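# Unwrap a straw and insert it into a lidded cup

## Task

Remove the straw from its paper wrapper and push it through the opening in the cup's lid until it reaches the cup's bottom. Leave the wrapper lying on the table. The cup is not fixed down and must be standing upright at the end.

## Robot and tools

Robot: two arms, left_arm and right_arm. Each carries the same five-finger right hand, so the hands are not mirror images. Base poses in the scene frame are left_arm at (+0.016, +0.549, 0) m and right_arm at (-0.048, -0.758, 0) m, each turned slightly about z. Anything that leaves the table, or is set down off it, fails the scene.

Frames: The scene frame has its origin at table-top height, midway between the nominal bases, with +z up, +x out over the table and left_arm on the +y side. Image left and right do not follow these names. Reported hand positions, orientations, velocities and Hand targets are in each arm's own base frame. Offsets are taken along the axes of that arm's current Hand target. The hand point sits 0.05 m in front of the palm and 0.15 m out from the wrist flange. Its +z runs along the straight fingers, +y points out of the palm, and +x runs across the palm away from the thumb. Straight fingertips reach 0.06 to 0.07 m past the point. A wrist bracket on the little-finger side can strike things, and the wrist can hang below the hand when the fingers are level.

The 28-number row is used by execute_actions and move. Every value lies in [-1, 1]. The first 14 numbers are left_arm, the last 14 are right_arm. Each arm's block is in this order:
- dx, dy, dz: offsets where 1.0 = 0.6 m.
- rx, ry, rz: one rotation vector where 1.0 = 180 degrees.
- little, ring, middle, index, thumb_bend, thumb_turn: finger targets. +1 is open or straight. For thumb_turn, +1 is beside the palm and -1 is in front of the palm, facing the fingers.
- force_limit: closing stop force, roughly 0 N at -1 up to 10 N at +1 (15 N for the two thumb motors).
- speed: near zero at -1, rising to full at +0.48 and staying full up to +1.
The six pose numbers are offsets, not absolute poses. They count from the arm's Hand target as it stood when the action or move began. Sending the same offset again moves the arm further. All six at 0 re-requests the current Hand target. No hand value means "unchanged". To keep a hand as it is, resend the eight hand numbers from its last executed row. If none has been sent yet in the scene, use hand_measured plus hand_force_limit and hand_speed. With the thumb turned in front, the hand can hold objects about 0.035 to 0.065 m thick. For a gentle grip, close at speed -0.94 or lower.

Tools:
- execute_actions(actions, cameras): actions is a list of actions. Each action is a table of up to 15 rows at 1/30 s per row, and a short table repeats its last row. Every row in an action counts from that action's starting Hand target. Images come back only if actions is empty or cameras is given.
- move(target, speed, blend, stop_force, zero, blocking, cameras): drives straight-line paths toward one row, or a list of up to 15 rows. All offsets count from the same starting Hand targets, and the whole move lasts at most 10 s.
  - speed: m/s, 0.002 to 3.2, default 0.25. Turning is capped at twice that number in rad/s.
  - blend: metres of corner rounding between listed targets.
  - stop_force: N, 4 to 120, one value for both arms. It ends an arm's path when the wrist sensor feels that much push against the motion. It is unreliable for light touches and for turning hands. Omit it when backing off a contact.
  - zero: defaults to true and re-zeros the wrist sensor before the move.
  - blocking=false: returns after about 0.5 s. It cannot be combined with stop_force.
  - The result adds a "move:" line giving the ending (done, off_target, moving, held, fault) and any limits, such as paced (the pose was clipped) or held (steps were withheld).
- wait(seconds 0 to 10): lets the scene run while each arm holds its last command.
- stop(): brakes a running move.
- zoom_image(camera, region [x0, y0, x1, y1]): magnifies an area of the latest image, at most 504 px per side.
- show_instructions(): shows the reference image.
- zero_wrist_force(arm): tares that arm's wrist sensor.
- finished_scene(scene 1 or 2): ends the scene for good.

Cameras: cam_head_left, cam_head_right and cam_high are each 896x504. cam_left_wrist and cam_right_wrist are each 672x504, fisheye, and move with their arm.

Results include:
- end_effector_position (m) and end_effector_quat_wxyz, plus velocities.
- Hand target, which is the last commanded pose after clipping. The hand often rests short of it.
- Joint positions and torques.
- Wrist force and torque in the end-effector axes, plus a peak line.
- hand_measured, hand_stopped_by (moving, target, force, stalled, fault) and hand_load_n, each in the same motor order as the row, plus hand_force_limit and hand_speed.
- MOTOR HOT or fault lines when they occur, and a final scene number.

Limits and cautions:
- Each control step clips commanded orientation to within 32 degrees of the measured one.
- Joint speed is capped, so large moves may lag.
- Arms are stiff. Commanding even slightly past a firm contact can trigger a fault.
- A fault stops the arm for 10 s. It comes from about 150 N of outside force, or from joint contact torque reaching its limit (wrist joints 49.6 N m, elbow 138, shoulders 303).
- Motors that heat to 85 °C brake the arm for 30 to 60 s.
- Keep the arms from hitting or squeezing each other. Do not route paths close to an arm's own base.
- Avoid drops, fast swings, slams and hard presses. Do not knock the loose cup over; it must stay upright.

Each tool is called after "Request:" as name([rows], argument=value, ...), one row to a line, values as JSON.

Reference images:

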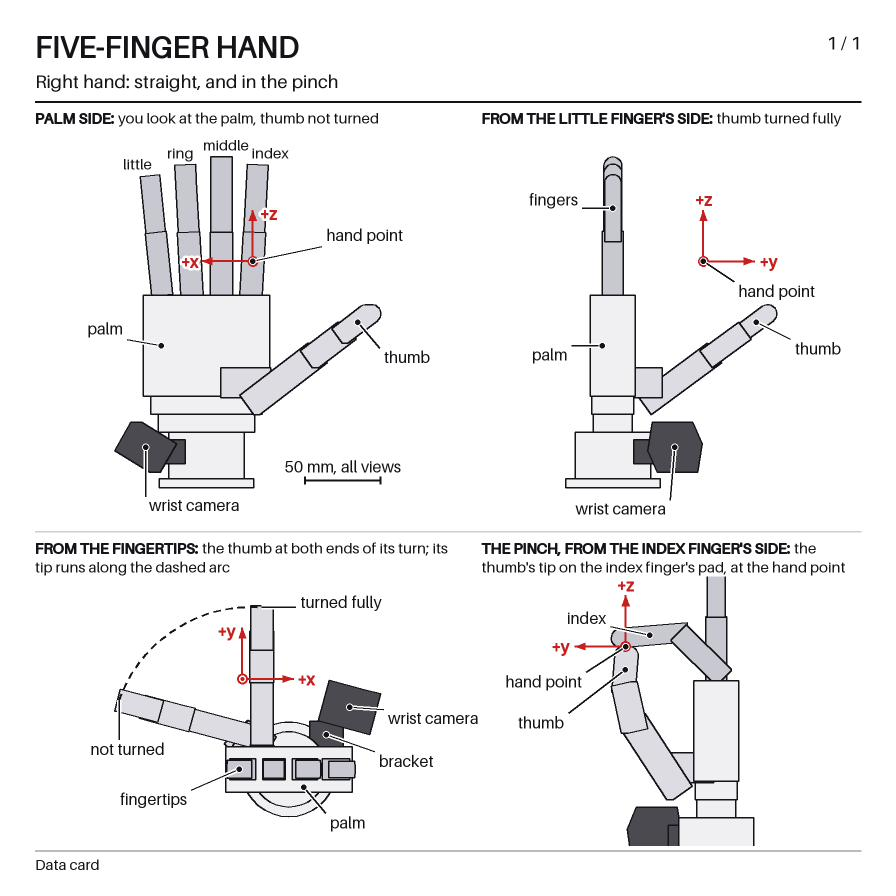

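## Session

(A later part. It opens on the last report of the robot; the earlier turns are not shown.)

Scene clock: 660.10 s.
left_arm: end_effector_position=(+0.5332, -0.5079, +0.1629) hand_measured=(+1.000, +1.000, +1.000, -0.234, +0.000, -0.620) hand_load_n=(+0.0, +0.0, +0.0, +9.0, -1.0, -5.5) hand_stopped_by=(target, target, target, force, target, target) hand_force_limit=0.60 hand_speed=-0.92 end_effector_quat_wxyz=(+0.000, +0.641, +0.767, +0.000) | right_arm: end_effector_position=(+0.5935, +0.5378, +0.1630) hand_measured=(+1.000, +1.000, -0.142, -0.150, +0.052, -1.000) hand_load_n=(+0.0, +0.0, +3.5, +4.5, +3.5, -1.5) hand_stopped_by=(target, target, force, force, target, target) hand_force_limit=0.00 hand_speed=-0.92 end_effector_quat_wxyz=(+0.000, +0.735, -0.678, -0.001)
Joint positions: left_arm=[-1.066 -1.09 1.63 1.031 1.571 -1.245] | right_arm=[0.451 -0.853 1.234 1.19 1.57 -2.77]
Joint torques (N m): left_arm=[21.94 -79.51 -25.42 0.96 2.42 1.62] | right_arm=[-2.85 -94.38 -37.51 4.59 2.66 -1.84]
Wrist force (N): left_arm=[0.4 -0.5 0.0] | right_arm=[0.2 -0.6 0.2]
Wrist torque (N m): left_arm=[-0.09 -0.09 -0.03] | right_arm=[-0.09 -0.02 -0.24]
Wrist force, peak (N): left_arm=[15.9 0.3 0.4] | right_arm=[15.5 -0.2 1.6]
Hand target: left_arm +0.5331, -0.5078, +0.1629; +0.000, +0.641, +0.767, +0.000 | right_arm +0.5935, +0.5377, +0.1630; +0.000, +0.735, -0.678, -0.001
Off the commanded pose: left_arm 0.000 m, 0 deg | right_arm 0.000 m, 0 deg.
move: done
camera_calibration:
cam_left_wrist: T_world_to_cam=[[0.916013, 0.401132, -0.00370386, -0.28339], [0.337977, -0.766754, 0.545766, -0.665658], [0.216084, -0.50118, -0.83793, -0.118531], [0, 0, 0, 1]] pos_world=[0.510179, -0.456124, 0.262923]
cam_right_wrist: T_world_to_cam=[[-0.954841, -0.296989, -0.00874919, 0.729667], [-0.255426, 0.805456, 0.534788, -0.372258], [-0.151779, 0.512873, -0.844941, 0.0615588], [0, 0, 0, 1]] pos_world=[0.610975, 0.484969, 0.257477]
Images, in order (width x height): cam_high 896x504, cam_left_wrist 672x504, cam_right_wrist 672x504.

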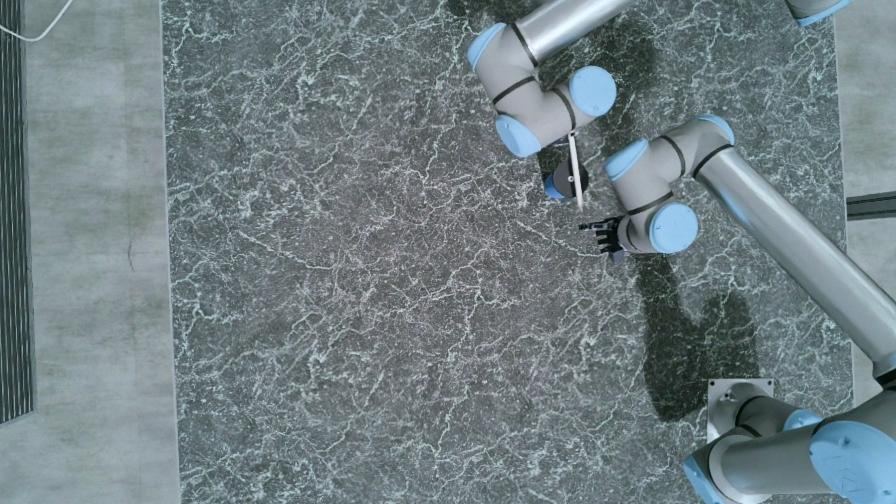

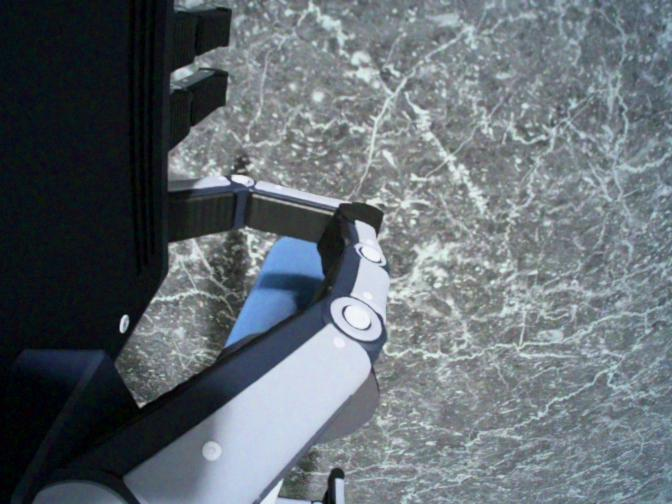

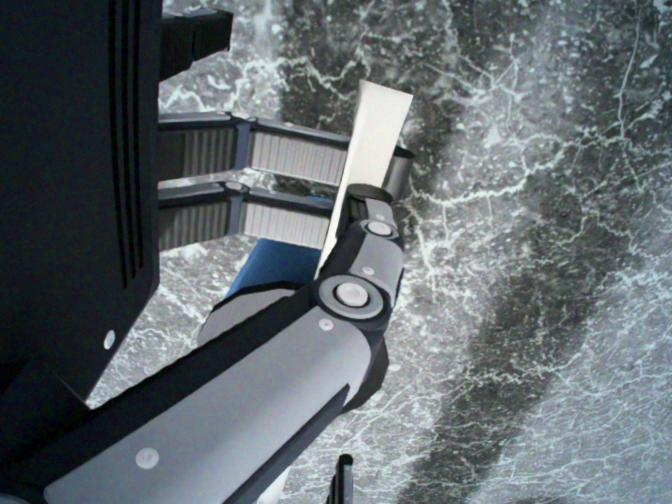

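Request:
move([
  [0,0,0,0,0,0,1,1,1,1,1,1,0.6,0,0,0,0,0,0,0,1,1,-0.5,-0.5,0.05,-1,0.0,-0.92],
  [-0.0333,0,-0.05,0,0,0,1,1,1,1,1,1,0.6,0,0,0,0,0,0,0,1,1,-0.5,-0.5,0.05,-1,0.0,-0.92],
], cameras=["cam_left_wrist","cam_right_wrist","cam_high"], speed=0.1)

Request:
zoom_image(camera="cam_left_wrist", region=[200, 120, 460, 380])

Request:
zoom_image(camera="cam_right_wrist", region=[250, 50, 450, 250])

Scene clock: 683.90 s.
left_arm: end_effector_position=(+0.5367, -0.5273, +0.1928) hand_measured=(+1.000, +1.000, +1.000, +1.000, +1.000, +1.000) hand_load_n=(+0.0, +0.0, +0.0, +0.0, -0.5, +0.0) hand_stopped_by=(target, target, target, target, target, target) hand_force_limit=0.60 hand_speed=0.00 end_effector_quat_wxyz=(+0.000, +0.641, +0.767, +0.000) | right_arm: end_effector_position=(+0.5935, +0.5377, +0.1630) hand_measured=(+1.000, +1.000, -0.142, -0.150, +0.052, -1.000) hand_load_n=(+0.0, +0.0, +3.5, +5.0, +3.0, -1.5) hand_stopped_by=(target, target, force, force, target, target) hand_force_limit=0.00 hand_speed=-0.92 end_effector_quat_wxyz=(+0.000, +0.735, -0.678, -0.001)
Joint positions: left_arm=[-1.076 -1.089 1.569 1.091 1.571 -1.254] | right_arm=[0.451 -0.853 1.234 1.19 1.57 -2.77]
Joint torques (N m): left_arm=[-20.17 -57.93 -40.36 5.93 -0.68 -2.07] | right_arm=[-5.6 -89.85 -33.03 5 2.41 -1.65]
Wrist force (N): left_arm=[0.6 -0.5 0.2] | right_arm=[0.2 -0.4 0.3]
Wrist torque (N m): left_arm=[-0.11 -0.14 0.09] | right_arm=[-0.07 -0.03 -0.24]
Wrist force, peak (N): left_arm=[1.0 -0.6 0.7] | right_arm=[0.2 -0.9 0.9]
Hand target: left_arm +0.5367, -0.5274, +0.1929; +0.000, +0.641, +0.767, +0.000 | right_arm +0.5935, +0.5377, +0.1630; +0.000, +0.735, -0.678, -0.001
Off the commanded pose: left_arm 0.000 m, 0 deg | right_arm 0.000 m, 0 deg.
move: done
camera_calibration:
cam_left_wrist: T_world_to_cam=[[0.916012, 0.401133, -0.00370429, -0.278703], [0.337966, -0.766727, 0.54581, -0.698029], [0.216102, -0.501221, -0.837901, -0.103993], [0, 0, 0, 1]] pos_world=[0.513679, -0.475524, 0.292823]
cam_right_wrist: T_world_to_cam=[[-0.954865, -0.296912, -0.00869846, 0.729631], [-0.255334, 0.805484, 0.53479, -0.372327], [-0.151779, 0.512873, -0.84494, 0.0615583], [0, 0, 0, 1]] pos_world=[0.610975, 0.484969, 0.257477]
Images, in order (width x height): cam_high 896x504, cam_left_wrist 672x504, cam_right_wrist 672x504.

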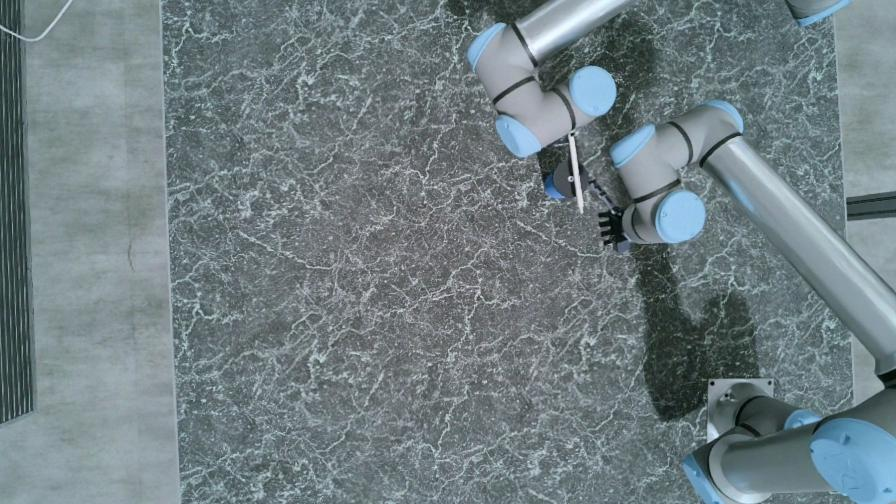

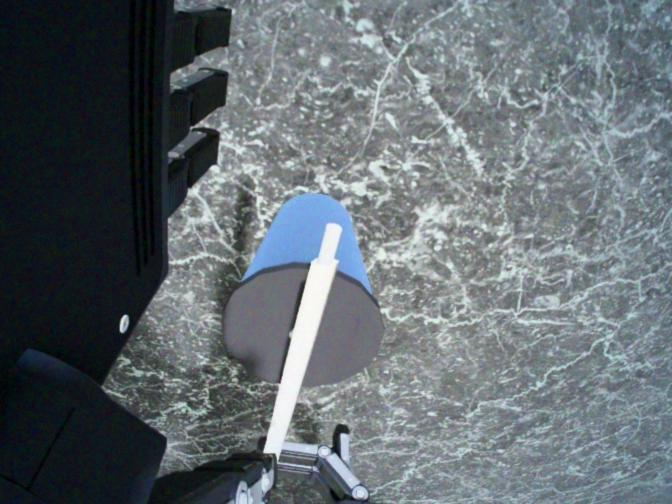

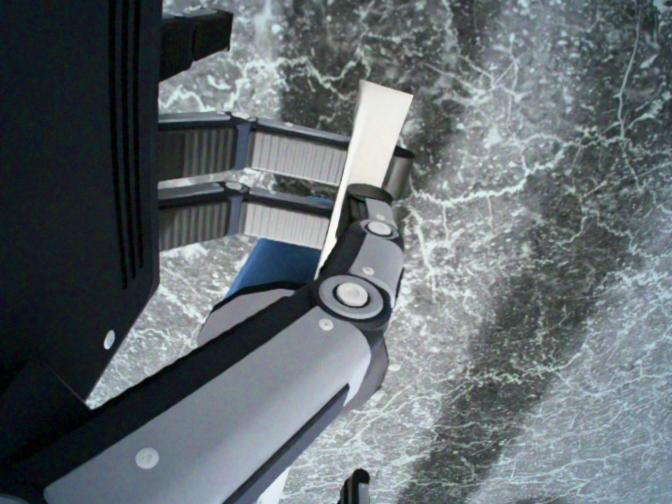

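Scaled by 1.938 from the camera's 672x504 image, which has a finer 960x720 frame.

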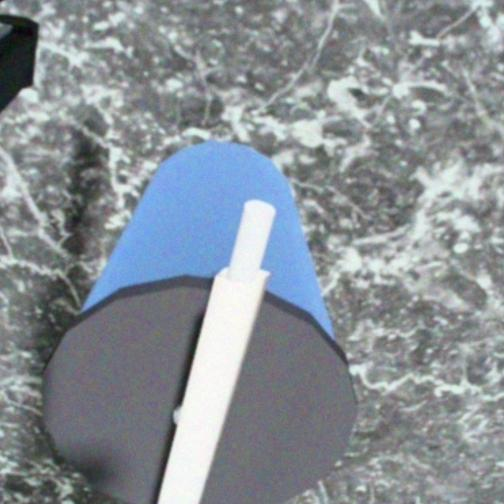

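Scaled by 2.520 from the camera's 672x504 image, which has a finer 960x720 frame.

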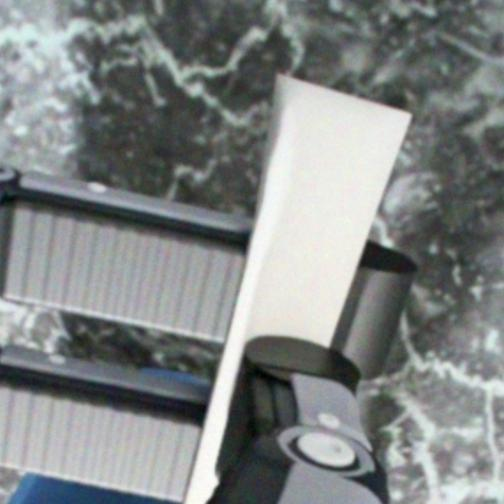

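Request:
move(target=[-0.04,0.003,0,0,0,0,1,1,1,1,1,1,0.6,0,0,0,0,0,0,0,1,1,-0.5,-0.5,0.05,-1,0.0,-0.92], cameras=["cam_left_wrist"], speed=0.1)

Request:
zoom_image(camera="cam_left_wrist", region=[240, 120, 440, 320])

Scene clock: 739.40 s.
left_arm: end_effector_position=(+0.5427, -0.5506, +0.1929) hand_measured=(+1.000, +1.000, +1.000, +1.000, +1.000, +1.000) hand_load_n=(+0.0, +0.0, +0.0, +0.0, +0.0, +0.0) hand_stopped_by=(target, target, target, target, target, target) hand_force_limit=0.60 hand_speed=0.00 end_effector_quat_wxyz=(+0.000, +0.641, +0.767, +0.000) end_effector_velocity=(+0.001, -0.002, +0.000) end_effector_angular_velocity=(+0.000, +0.000, +0.000) | right_arm: end_effector_position=(+0.5935, +0.5377, +0.1630) hand_measured=(+1.000, +1.000, -0.142, -0.150, +0.052, -1.000) hand_load_n=(+0.0, +0.0, +3.5, +4.5, +3.5, -1.0) hand_stopped_by=(target, target, force, force, target, target) hand_force_limit=0.00 hand_speed=-0.92 end_effector_quat_wxyz=(+0.000, +0.735, -0.678, -0.001)
Joint positions: left_arm=[-1.084 -1.058 1.519 1.109 1.571 -1.263] | right_arm=[0.451 -0.853 1.234 1.19 1.57 -2.77]
Joint velocities: left_arm=[-0.001 0.003 -0.005 0.002 0 0] | right_arm=[within noise]
Joint torques (N m): left_arm=[-19.5 -59.8 -42.17 6.65 -1.79 -1.81] | right_arm=[-6.4 -87.74 -30.1 5.02 2.49 -1.87]
Wrist force (N): left_arm=[0.1 -0.5 0.4] | right_arm=[0.0 -0.5 0.2]
Wrist torque (N m): left_arm=[-0.08 -0.05 0.04] | right_arm=[-0.07 0.01 -0.25]
Wrist force, peak (N): left_arm=[1.1 -0.7 0.5] | right_arm=[-0.1 -1.0 0.6]
Hand target: left_arm +0.5427, -0.5507, +0.1929; +0.000, +0.641, +0.767, +0.000 | right_arm +0.5935, +0.5377, +0.1630; +0.000, +0.735, -0.678, -0.001
Off the commanded pose: left_arm 0.000 m, 0 deg | right_arm 0.000 m, 0 deg.
move: done
camera_calibration:
cam_left_wrist: T_world_to_cam=[[0.916012, 0.401133, -0.00370429, -0.274853], [0.337966, -0.766727, 0.54581, -0.717976], [0.216102, -0.501221, -0.837901, -0.116884], [0, 0, 0, 1]] pos_world=[0.519679, -0.498824, 0.292923]
Images, in order (width x height): cam_left_wrist 672x504.

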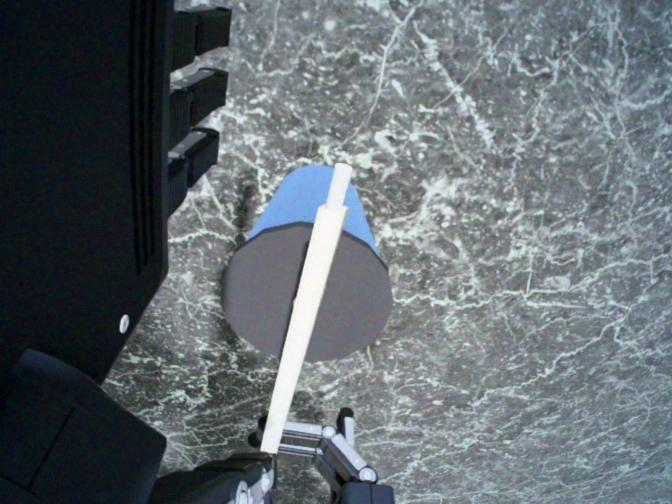

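Scaled by 2.520 from the camera's 672x504 image, which has a finer 960x720 frame.

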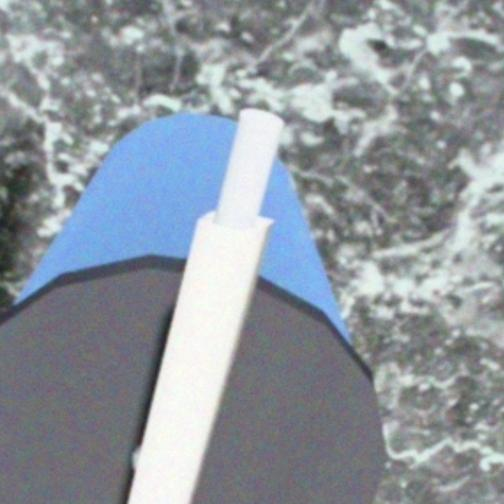

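Request:
move([
  [0.0042,-0.0013,0,0,0,0,1,1,1,1,1,-0.62,0.6,0,0,0,0,0,0,0,1,1,-0.5,-0.5,0.05,-1,0.0,-0.92],
  [0.0042,-0.0013,0.0448,0,0,0,1,1,1,1,1,-0.62,0.6,0,0,0,0,0,0,0,1,1,-0.5,-0.5,0.05,-1,0.0,-0.92],
  [0.0042,-0.0013,0.0448,0,0,0,1,1,1,0.1,0.0,-0.62,0.6,-0.4,0,0,0,0,0,0,1,1,-0.5,-0.5,0.05,-1,0.0,-0.92],
  [0.0042,-0.0013,0.0448,0,0,0,1,1,1,-0.5,0.0,-0.62,0.6,-0.92,0,0,0,0,0,0,1,1,-0.5,-0.5,0.05,-1,0.0,-0.92],
], cameras=["cam_left_wrist","cam_right_wrist"], speed=0.1)

Request:
zoom_image(camera="cam_left_wrist", region=[240, 120, 440, 320])

Scene clock: 776.57 s.
left_arm: end_effector_position=(+0.5415, -0.5484, +0.1661) hand_measured=(+1.000, +1.000, +1.000, -0.144, +0.000, -0.620) hand_load_n=(+0.0, +0.0, +0.0, +9.5, +2.5, -0.5) hand_stopped_by=(target, target, target, force, target, target) hand_force_limit=0.60 hand_speed=-0.92 end_effector_quat_wxyz=(+0.000, +0.641, +0.767, +0.000) | right_arm: end_effector_position=(+0.5935, +0.5377, +0.1630) hand_measured=(+1.000, +1.000, -0.142, -0.150, +0.052, -1.000) hand_load_n=(+0.0, +0.0, +3.0, +6.0, +3.0, -1.0) hand_stopped_by=(target, target, force, force, target, target) hand_force_limit=0.00 hand_speed=-0.92 end_effector_quat_wxyz=(+0.000, +0.735, -0.678, -0.001)
Joint positions: left_arm=[-1.084 -1.041 1.545 1.066 1.571 -1.263] | right_arm=[0.451 -0.853 1.234 1.19 1.57 -2.77]
Joint torques (N m): left_arm=[17.46 -61.09 -27.66 1.22 -0.72 -1.74] | right_arm=[-5.99 -87.69 -27.15 4.96 2.45 -1.64]
Wrist force (N): left_arm=[0.4 -0.2 0.4] | right_arm=[-0.5 -0.3 0.9]
Wrist torque (N m): left_arm=[-0.08 -0.13 0.08] | right_arm=[-0.09 0.01 -0.28]
Wrist force, peak (N): left_arm=[0.8 -1.1 0.3] | right_arm=[-0.2 -0.7 1.1]
Hand target: left_arm +0.5415, -0.5484, +0.1661; +0.000, +0.641, +0.767, +0.000 | right_arm +0.5935, +0.5377, +0.1630; +0.000, +0.735, -0.678, -0.001
Off the commanded pose: left_arm 0.000 m, 0 deg | right_arm 0.000 m, 0 deg.
move: done
camera_calibration:
cam_left_wrist: T_world_to_cam=[[0.916012, 0.401133, -0.00370425, -0.274736], [0.337978, -0.766754, 0.545766, -0.701209], [0.216084, -0.50118, -0.83793, -0.138024], [0, 0, 0, 1]] pos_world=[0.518479, -0.496624, 0.266023]
cam_right_wrist: T_world_to_cam=[[-0.954865, -0.296912, -0.00869846, 0.729631], [-0.255334, 0.805484, 0.53479, -0.372327], [-0.151779, 0.512873, -0.84494, 0.0615583], [0, 0, 0, 1]] pos_world=[0.610975, 0.484969, 0.257477]
Images, in order (width x height): cam_left_wrist 672x504, cam_right_wrist 672x504.

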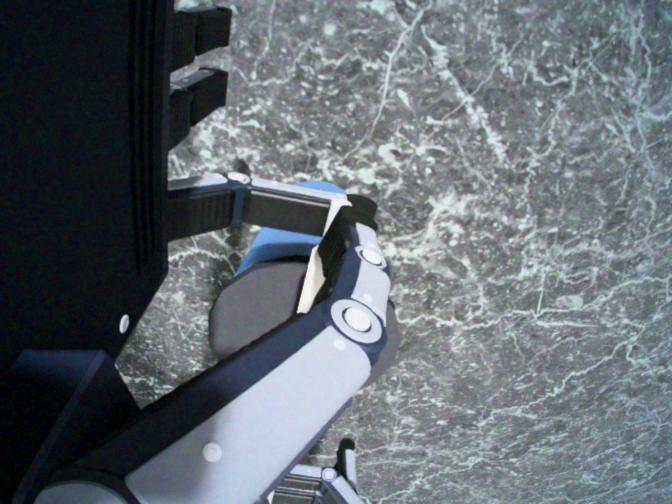

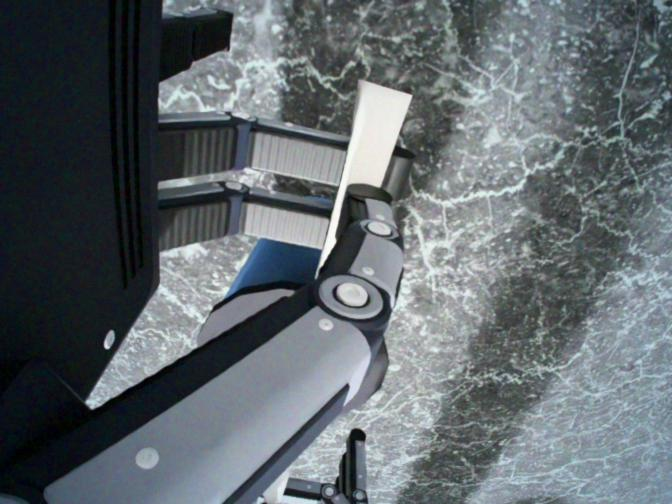

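Scaled by 2.520 from the camera's 672x504 image, which has a finer 960x720 frame.

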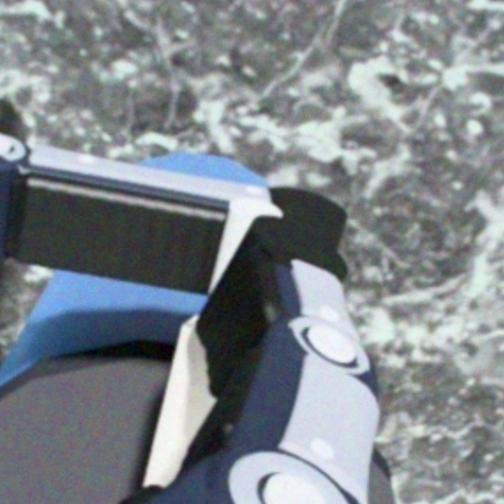

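Request:
move([
  [0,0,0,0,0,0,1,1,1,0.1,0.0,-0.62,0.6,-0.5,0,0,0,0,0,0,1,1,-0.5,-0.5,0.05,-1,0.0,-0.92],
  [0,-0.0075,-0.002,0,0,0,1,1,1,0.1,0.0,-0.62,0.6,-0.5,0,0,0,0,0,0,1,1,-0.5,-0.5,0.05,-1,0.0,-0.92],
  [0,-0.0075,-0.002,0,0,0,1,1,1,-0.5,0.0,-0.62,0.7,-0.92,0,0,0,0,0,0,1,1,-0.5,-0.5,0.05,-1,0.0,-0.92],
], cameras=["cam_left_wrist"], speed=0.05)

Request:
zoom_image(camera="cam_left_wrist", region=[240, 120, 440, 320])

Scene clock: 808.40 s.
left_arm: end_effector_position=(+0.5371, -0.5492, +0.1673) hand_measured=(+1.000, +1.000, +1.000, -0.144, +0.000, -0.620) hand_load_n=(+0.0, +0.0, +0.0, +11.0, +1.5, -0.5) hand_stopped_by=(target, target, target, force, target, target) hand_force_limit=0.70 hand_speed=-0.92 end_effector_quat_wxyz=(+0.000, +0.641, +0.767, +0.000) | right_arm: end_effector_position=(+0.5935, +0.5377, +0.1630) hand_measured=(+1.000, +1.000, -0.142, -0.150, +0.052, -1.000) hand_load_n=(+0.0, +0.0, +3.5, +5.0, +3.5, -1.0) hand_stopped_by=(target, target, force, force, target, target) hand_force_limit=0.00 hand_speed=-0.92 end_effector_quat_wxyz=(+0.000, +0.735, -0.678, -0.001)
Joint positions: left_arm=[-1.09 -1.045 1.55 1.066 1.571 -1.269] | right_arm=[0.451 -0.853 1.234 1.19 1.57 -2.77]
Joint torques (N m): left_arm=[-18.78 -82.96 -26.64 1.47 -2.08 -2.08] | right_arm=[-6.13 -87.11 -27.1 4.92 2.5 -1.88]
Wrist force (N): left_arm=[0.0 -0.5 0.1] | right_arm=[-0.6 -0.5 -0.3]
Wrist torque (N m): left_arm=[-0.05 -0.01 0.05] | right_arm=[-0.09 0.00 -0.25]
Wrist force, peak (N): left_arm=[0.1 -0.6 1.1] | right_arm=[-0.8 -0.6 0.9]
Hand target: left_arm +0.5371, -0.5492, +0.1673; +0.000, +0.641, +0.767, +0.000 | right_arm +0.5935, +0.5377, +0.1630; +0.000, +0.735, -0.678, -0.001
Off the commanded pose: left_arm 0.000 m, 0 deg | right_arm 0.000 m, 0 deg.
move: done
camera_calibration:
cam_left_wrist: T_world_to_cam=[[0.916012, 0.401133, -0.00370425, -0.27038], [0.337978, -0.766754, 0.545766, -0.70099], [0.216084, -0.50118, -0.83793, -0.136469], [0, 0, 0, 1]] pos_world=[0.514079, -0.497424, 0.267223]
Images, in order (width x height): cam_left_wrist 672x504.

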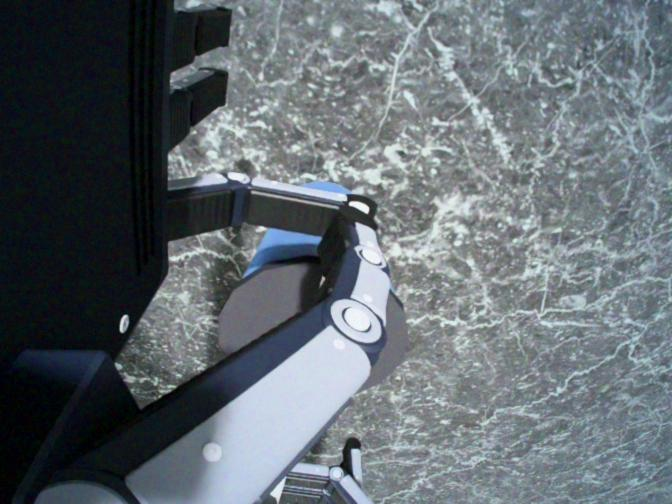

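Scaled by 2.520 from the camera's 672x504 image, which has a finer 960x720 frame.

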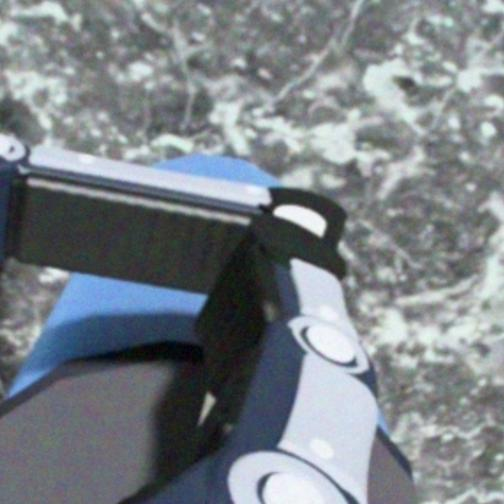

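Request:
move(target=[0.05,0,0,0,0,0,1,1,1,-0.5,0.0,-0.62,0.7,-0.92,0,0,0,0,0,0,1,1,-0.5,-0.5,0.05,-1,0.0,-0.92], cameras=["cam_left_wrist","cam_right_wrist","cam_high"], speed=0.04)

Request:
zoom_image(camera="cam_left_wrist", region=[240, 120, 440, 320])

Request:
zoom_image(camera="cam_high", region=[550, 120, 630, 240])

Scene clock: 820.57 s.
left_arm: end_effector_position=(+0.5318, -0.5198, +0.1672) hand_measured=(+1.000, +1.000, +1.000, -0.144, +0.000, -0.620) hand_load_n=(+0.0, +0.0, +0.0, +0.0, +0.0, +0.0) hand_stopped_by=(target, target, target, force, target, target) hand_force_limit=0.70 hand_speed=-0.92 end_effector_quat_wxyz=(+0.000, +0.641, +0.767, +0.000) | right_arm: end_effector_position=(+0.5935, +0.5377, +0.1630) hand_measured=(+1.000, +1.000, -0.142, -0.150, +0.052, -1.000) hand_load_n=(+0.0, +0.0, +3.5, +4.0, +3.0, -0.5) hand_stopped_by=(target, target, force, force, target, target) hand_force_limit=0.00 hand_speed=-0.92 end_effector_quat_wxyz=(+0.000, +0.735, -0.678, -0.001)
Joint positions: left_arm=[-1.077 -1.082 1.609 1.044 1.571 -1.255] | right_arm=[0.451 -0.853 1.234 1.19 1.57 -2.77]
Joint torques (N m): left_arm=[22.51 -80.56 -25.55 1.17 -1.46 1.89] | right_arm=[-5.51 -88.36 -27.39 4.99 2.53 -1.73]
Wrist force (N): left_arm=[0.6 -0.6 0.3] | right_arm=[0.0 -0.8 0.1]
Wrist torque (N m): left_arm=[-0.12 -0.11 -0.02] | right_arm=[-0.10 0.01 -0.26]
Wrist force, peak (N): left_arm=[-6.7 -0.5 1.4] | right_arm=[-6.7 -0.8 0.5]
Hand target: left_arm +0.5317, -0.5197, +0.1672; +0.000, +0.641, +0.767, +0.000 | right_arm +0.5935, +0.5377, +0.1630; +0.000, +0.735, -0.678, -0.001
Off the commanded pose: left_arm 0.000 m, 0 deg | right_arm 0.000 m, 0 deg.
move: done
camera_calibration:
cam_left_wrist: T_world_to_cam=[[0.916013, 0.401132, -0.00370386, -0.277319], [0.337977, -0.766754, 0.545766, -0.676656], [0.216084, -0.50118, -0.83793, -0.120589], [0, 0, 0, 1]] pos_world=[0.508779, -0.468024, 0.267223]
cam_right_wrist: T_world_to_cam=[[-0.954865, -0.296912, -0.00869846, 0.729631], [-0.255334, 0.805484, 0.53479, -0.372327], [-0.151779, 0.512873, -0.84494, 0.0615583], [0, 0, 0, 1]] pos_world=[0.610975, 0.484969, 0.257477]
Images, in order (width x height): cam_high 896x504, cam_left_wrist 672x504, cam_right_wrist 672x504.

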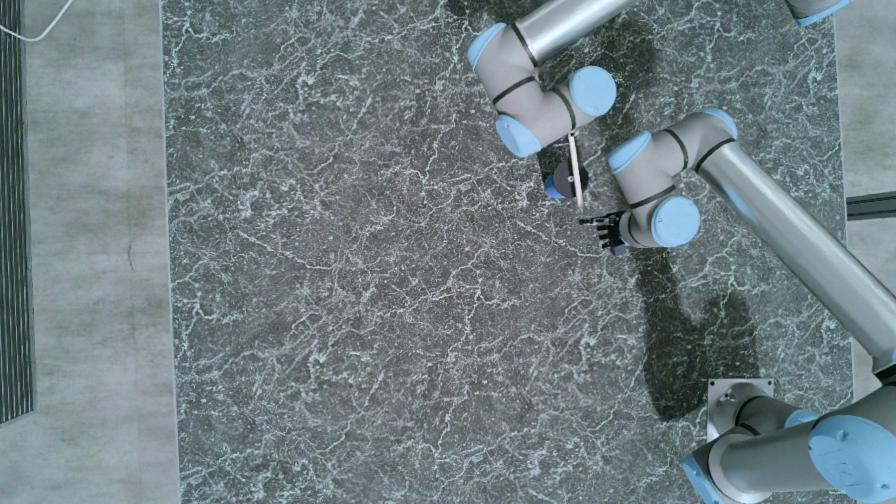

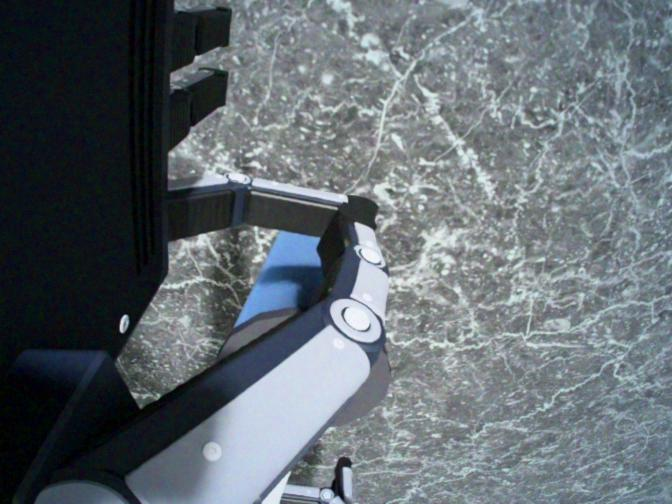

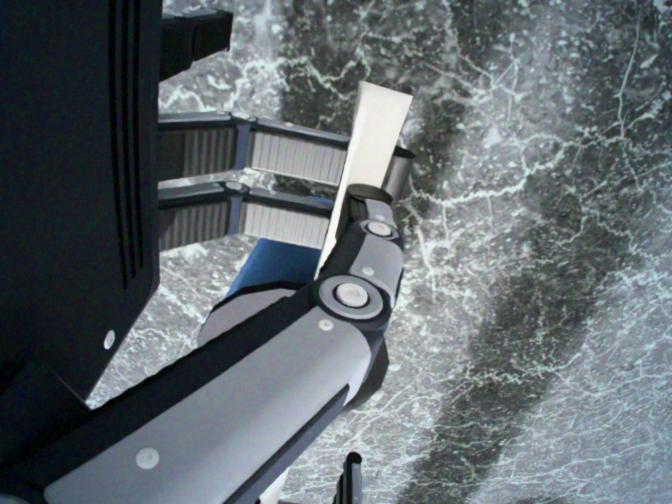

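Scaled by 2.520 from the camera's 672x504 image, which has a finer 960x720 frame.

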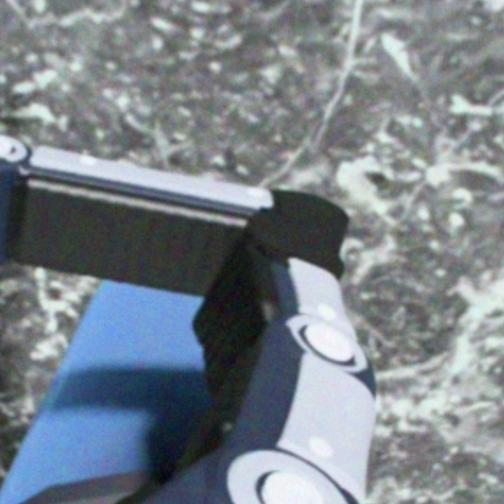

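Scaled by 4.200 from the camera's 896x504 image, which has a finer 1280x720 frame.

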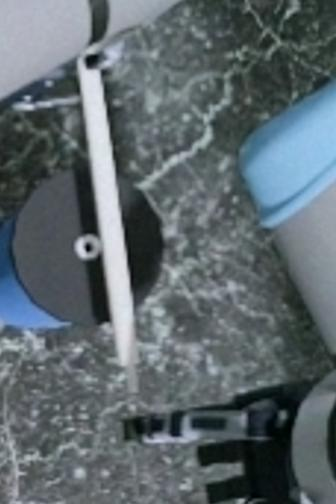

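Request:
move([
  [0,0,0,0,0,0,1,1,1,0.3,0.15,-0.62,0.7,-0.2,0,0,0,0,0,0,1,1,-0.5,-0.5,0.05,-1,0.0,-0.92],
  [-0.05,0,0,0,0,0,1,1,1,0.3,0.15,-0.62,0.7,-0.2,0,0,0,0,0,0,1,1,-0.5,-0.5,0.05,-1,0.0,-0.92],
  [-0.05,0,0,0,0,0,1,1,1,0.05,-0.01,-0.62,0.5,-0.6,0,0,0,0,0,0,1,1,-0.5,-0.5,0.05,-1,0.0,-0.92],
  [-0.05,0,0,0,0,0,1,1,1,-0.5,-0.01,-0.62,1.0,-0.92,0,0,0,0,0,0,1,1,-0.5,-0.5,0.05,-1,0.0,-0.92],
], cameras=["cam_left_wrist"], speed=0.06)

Request:
zoom_image(camera="cam_left_wrist", region=[240, 120, 440, 320])

Scene clock: 918.40 s.
left_arm: end_effector_position=(+0.5371, -0.5492, +0.1673) hand_measured=(+1.000, +1.000, +1.000, -0.148, -0.010, -0.620) hand_load_n=(+0.0, +0.0, +0.0, +11.0, +2.0, -0.5) hand_stopped_by=(target, target, target, force, target, target) hand_force_limit=1.00 hand_speed=-0.92 end_effector_quat_wxyz=(+0.000, +0.641, +0.767, +0.000) | right_arm: end_effector_position=(+0.5935, +0.5377, +0.1630) hand_measured=(+1.000, +1.000, -0.142, -0.150, +0.052, -1.000) hand_load_n=(+0.0, +0.0, +3.0, +4.0, +4.0, -0.5) hand_stopped_by=(target, target, force, force, target, target) hand_force_limit=0.00 hand_speed=-0.92 end_effector_quat_wxyz=(+0.000, +0.735, -0.678, -0.001)
Joint positions: left_arm=[-1.09 -1.045 1.55 1.066 1.571 -1.269] | right_arm=[0.451 -0.853 1.234 1.19 1.57 -2.77]
Joint torques (N m): left_arm=[-17.88 -62 -39.63 6.21 0.29 -1.88] | right_arm=[-5.02 -89.15 -27.39 4.92 2.55 -1.77]
Wrist force (N): left_arm=[-0.5 -0.8 1.3] | right_arm=[-1.1 -0.6 0.5]
Wrist torque (N m): left_arm=[-0.12 0.04 0.02] | right_arm=[-0.09 0.03 -0.25]
Wrist force, peak (N): left_arm=[-0.5 -0.8 1.3] | right_arm=[-1.1 -0.6 0.5]
Hand target: left_arm +0.5371, -0.5492, +0.1673; +0.000, +0.641, +0.767, +0.000 | right_arm +0.5935, +0.5377, +0.1630; +0.000, +0.735, -0.678, -0.001
Off the commanded pose: left_arm 0.000 m, 0 deg | right_arm 0.000 m, 0 deg.
move: done
camera_calibration:
cam_left_wrist: T_world_to_cam=[[0.916012, 0.401133, -0.00370425, -0.27038], [0.337978, -0.766754, 0.545766, -0.70099], [0.216084, -0.50118, -0.83793, -0.136469], [0, 0, 0, 1]] pos_world=[0.514079, -0.497424, 0.267223]
Images, in order (width x height): cam_left_wrist 672x504.

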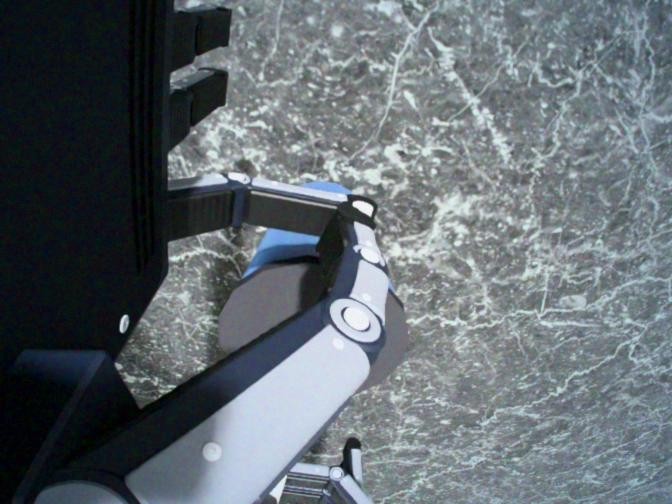

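Scaled by 2.520 from the camera's 672x504 image, which has a finer 960x720 frame.

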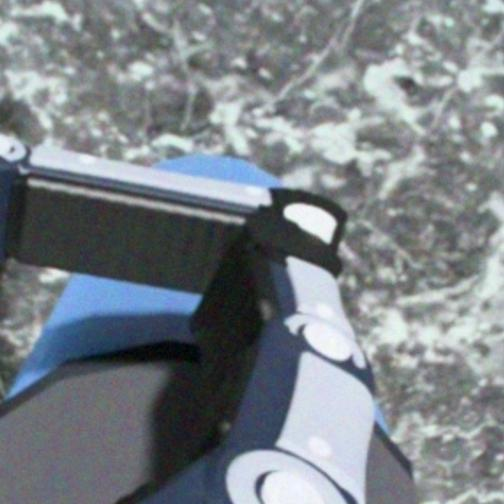

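Request:
move([
  [0,0,0,0,0,0,1,1,1,-0.5,-0.01,-0.62,1.0,-0.92,0,0,0,0,0,0,1,1,0.2,0.2,0.2,-1,0.0,-0.3],
  [0,0,0,0,0,0,1,1,1,-0.5,-0.01,-0.62,1.0,-0.92,0.0367,0,0,0,0,0,1,1,0.2,0.2,0.2,-1,0.0,-0.3],
  [0,0,0,0,0,0,1,1,1,-0.5,-0.01,-0.62,1.0,-0.92,0.0367,0,0,0,0,0,1,1,-0.02,-0.02,0.02,-1,0.0,-0.6],
  [0,0,0,0,0,0,1,1,1,-0.5,-0.01,-0.62,1.0,-0.92,0.0367,0,0,0,0,0,1,1,-0.5,-0.5,0.02,-1,0.1,-0.92],
], cameras=["cam_left_wrist","cam_right_wrist","cam_high"], speed=0.06)

Request:
zoom_image(camera="cam_right_wrist", region=[250, 50, 450, 250])

Request:
zoom_image(camera="cam_high", region=[550, 100, 630, 240])

Scene clock: 942.60 s.
left_arm: end_effector_position=(+0.5371, -0.5492, +0.1673) hand_measured=(+1.000, +1.000, +1.000, -0.148, -0.010, -0.620) hand_load_n=(+0.0, +0.0, +0.0, +10.5, -3.0, -0.5) hand_stopped_by=(target, target, target, force, target, target) hand_force_limit=1.00 hand_speed=-0.92 end_effector_quat_wxyz=(+0.000, +0.641, +0.767, +0.000) | right_arm: end_effector_position=(+0.5953, +0.5158, +0.1629) hand_measured=(+1.000, +1.000, -0.204, -0.160, +0.022, -1.000) hand_load_n=(+0.0, +0.0, +6.5, +2.5, +6.5, -0.5) hand_stopped_by=(target, target, force, force, target, target) hand_force_limit=0.10 hand_speed=-0.92 end_effector_quat_wxyz=(+0.000, +0.735, -0.678, -0.001)
Joint positions: left_arm=[-1.09 -1.045 1.55 1.066 1.571 -1.269] | right_arm=[0.426 -0.873 1.268 1.176 1.57 -2.796]
Joint torques (N m): left_arm=[-11.6 -74.68 -38.65 3.95 0.58 -0.9] | right_arm=[-11.78 -96.3 -25.99 2.43 -1.84 -3.18]
Wrist force (N): left_arm=[1.2 -0.4 0.7] | right_arm=[0.4 -0.3 0.0]
Wrist torque (N m): left_arm=[-0.08 0.02 0.00] | right_arm=[-0.05 0.00 -0.02]
Wrist force, peak (N): left_arm=[1.2 -0.5 1.3] | right_arm=[-1.1 -0.8 -0.6]
Hand target: left_arm +0.5371, -0.5492, +0.1673; +0.000, +0.641, +0.767, +0.000 | right_arm +0.5953, +0.5158, +0.1629; +0.000, +0.735, -0.678, -0.001
Off the commanded pose: left_arm 0.000 m, 0 deg | right_arm 0.000 m, 0 deg.
move: done
camera_calibration:
cam_left_wrist: T_world_to_cam=[[0.916013, 0.401132, -0.00370386, -0.27038], [0.337977, -0.766754, 0.545766, -0.70099], [0.216084, -0.50118, -0.83793, -0.136469], [0, 0, 0, 1]] pos_world=[0.514079, -0.497424, 0.267223]
cam_right_wrist: T_world_to_cam=[[-0.954865, -0.296912, -0.00869846, 0.724847], [-0.255334, 0.805484, 0.53479, -0.354174], [-0.151779, 0.512873, -0.84494, 0.0729789], [0, 0, 0, 1]] pos_world=[0.612775, 0.463069, 0.257377]
Images, in order (width x height): cam_high 896x504, cam_left_wrist 672x504, cam_right_wrist 672x504.

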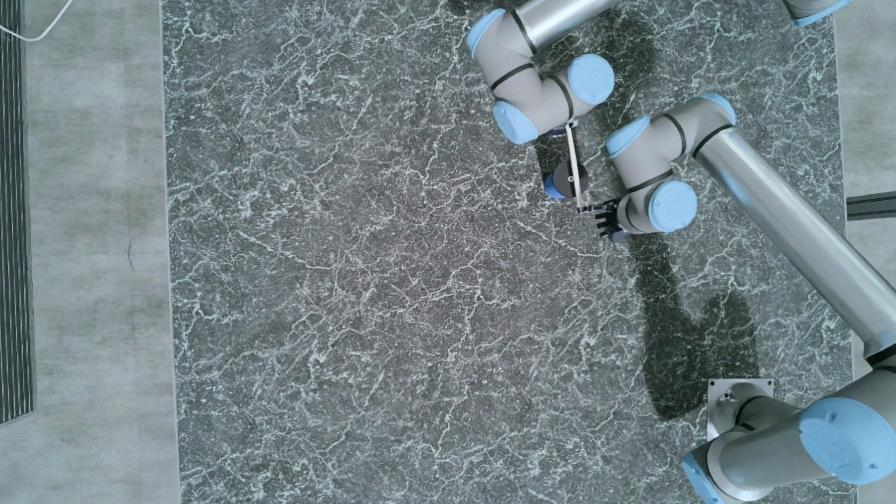

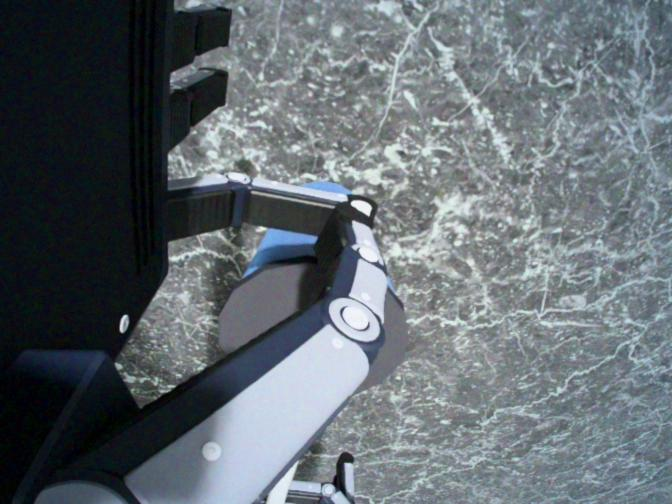

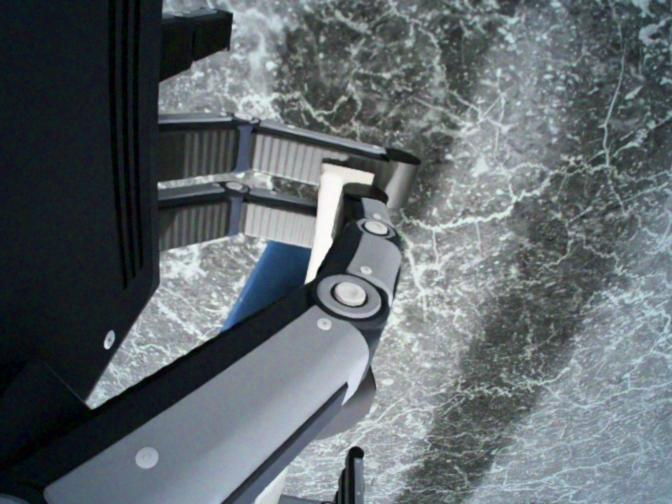

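Scaled by 2.520 from the camera's 672x504 image, which has a finer 960x720 frame.

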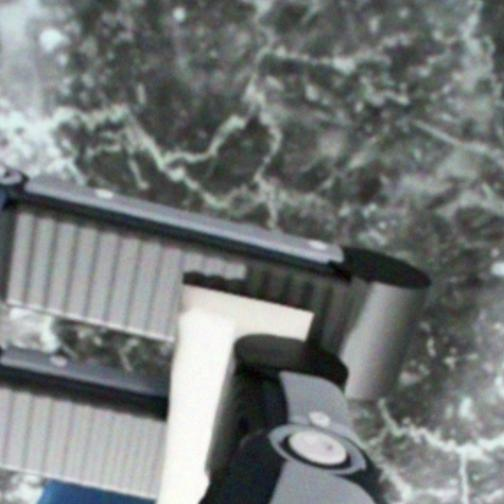

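Scaled by 3.600 from the camera's 896x504 image, which has a finer 1280x720 frame.

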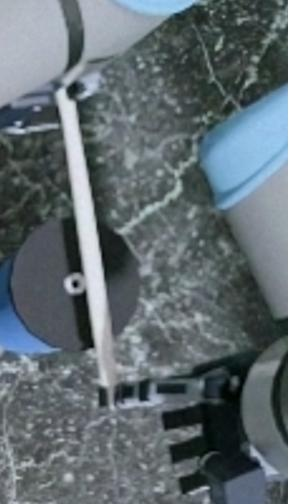

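Request:
move(target=[0.05,0,0,0,0,0,1,1,1,-0.5,-0.01,-0.62,1.0,-0.92,0,0,0,0,0,0,1,1,-0.5,-0.5,0.02,-1,0.1,-0.92], cameras=["cam_left_wrist","cam_right_wrist","cam_high"], speed=0.03)

Request:
zoom_image(camera="cam_high", region=[550, 100, 630, 240])

Scene clock: 955.97 s.
left_arm: end_effector_position=(+0.5318, -0.5198, +0.1672) hand_measured=(+1.000, +1.000, +1.000, -0.150, -0.010, -0.620) hand_load_n=(+0.0, +0.0, +0.0, +0.0, +0.0, +0.0) hand_stopped_by=(target, target, target, force, target, target) hand_force_limit=1.00 hand_speed=-0.92 end_effector_quat_wxyz=(+0.000, +0.641, +0.767, +0.000) | right_arm: end_effector_position=(+0.5953, +0.5158, +0.1629) hand_measured=(+1.000, +1.000, -0.204, -0.160, +0.022, -1.000) hand_load_n=(+0.0, +0.0, +4.5, +1.5, +5.5, +1.0) hand_stopped_by=(target, target, force, force, target, target) hand_force_limit=0.10 hand_speed=-0.92 end_effector_quat_wxyz=(+0.000, +0.735, -0.678, -0.001)
Joint positions: left_arm=[-1.077 -1.082 1.609 1.044 1.571 -1.255] | right_arm=[0.426 -0.873 1.268 1.176 1.57 -2.796]
Joint torques (N m): left_arm=[20.95 -81.45 -25.78 1.21 1.42 1.85] | right_arm=[-9.57 -96.62 -26.82 3.18 -1.24 -3.2]
Wrist force (N): left_arm=[0.2 -0.8 -0.3] | right_arm=[0.2 -0.4 0.5]
Wrist torque (N m): left_arm=[-0.10 -0.04 -0.05] | right_arm=[-0.05 -0.03 -0.03]
Wrist force, peak (N): left_arm=[-3.8 -0.7 1.5] | right_arm=[-3.9 -0.2 0.6]
Hand target: left_arm +0.5317, -0.5197, +0.1672; +0.000, +0.641, +0.767, +0.000 | right_arm +0.5953, +0.5158, +0.1629; +0.000, +0.735, -0.678, -0.001
Off the commanded pose: left_arm 0.000 m, 0 deg | right_arm 0.000 m, 0 deg.
move: done
camera_calibration:
cam_left_wrist: T_world_to_cam=[[0.916013, 0.401132, -0.00370386, -0.277319], [0.337977, -0.766754, 0.545766, -0.676656], [0.216084, -0.50118, -0.83793, -0.120589], [0, 0, 0, 1]] pos_world=[0.508779, -0.468024, 0.267223]
cam_right_wrist: T_world_to_cam=[[-0.954865, -0.296912, -0.00869846, 0.724848], [-0.255334, 0.805484, 0.53479, -0.354228], [-0.151779, 0.512873, -0.84494, 0.0730634], [0, 0, 0, 1]] pos_world=[0.612775, 0.463069, 0.257477]
Images, in order (width x height): cam_high 896x504, cam_left_wrist 672x504, cam_right_wrist 672x504.

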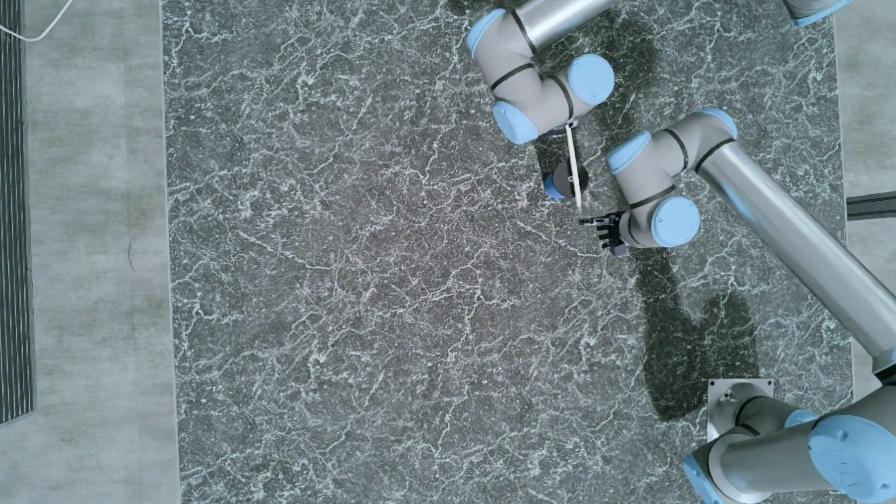

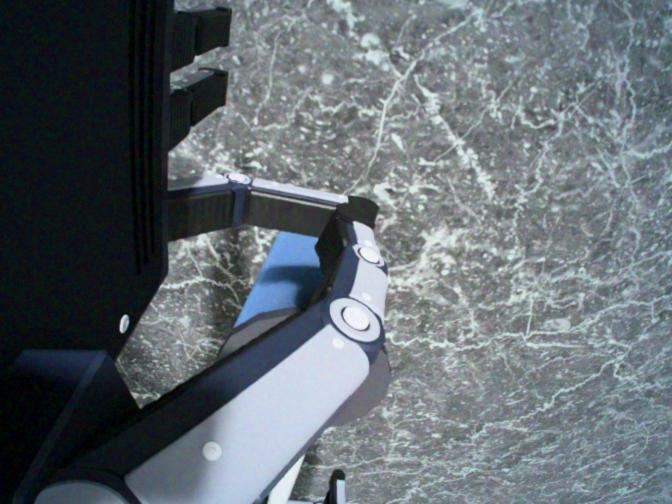

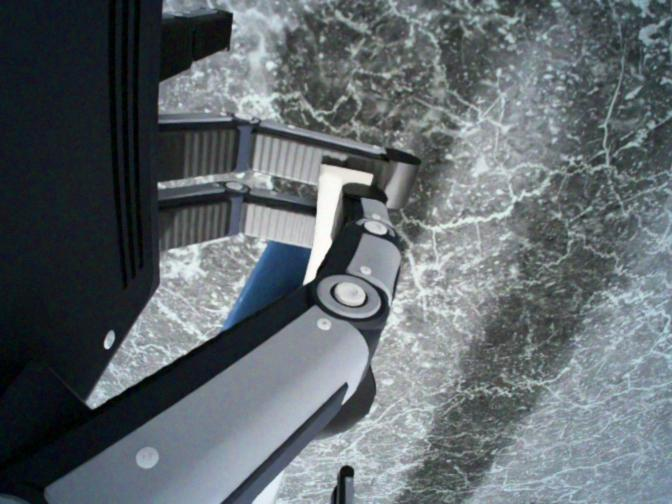

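Scaled by 3.600 from the camera's 896x504 image, which has a finer 1280x720 frame.

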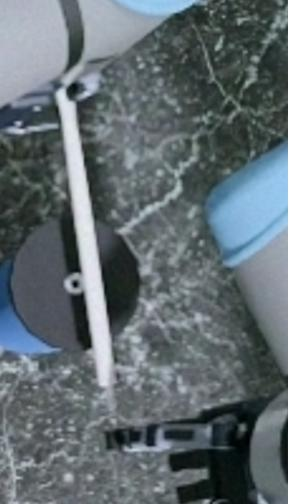

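Request:
zoom_image(camera="cam_high", region=[565, 190, 605, 230])

Request:
zoom_image(camera="cam_left_wrist", region=[180, 120, 480, 420])

Scaled by 12.600 from the camera's 896x504 image, which has a finer 1280x720 frame.

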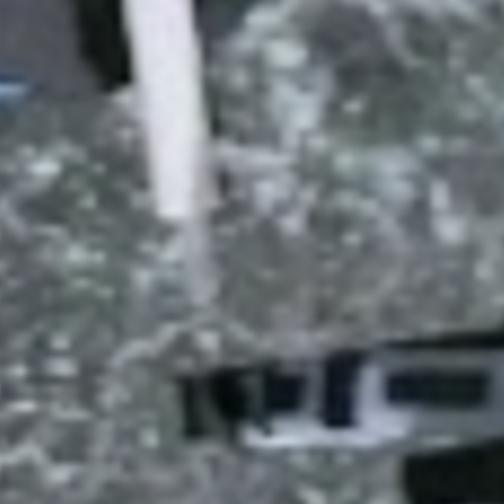

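Scaled by 1.680 from the camera's 672x504 image, which has a finer 960x720 frame.

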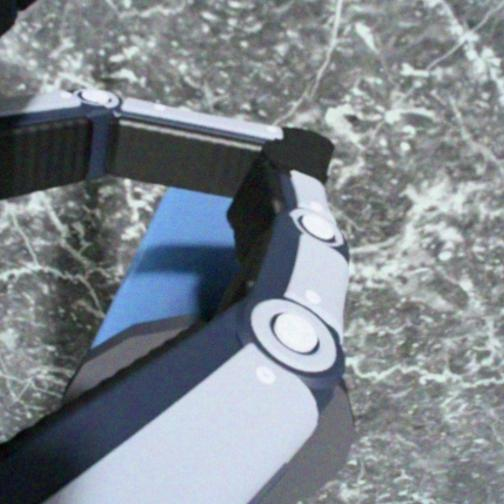

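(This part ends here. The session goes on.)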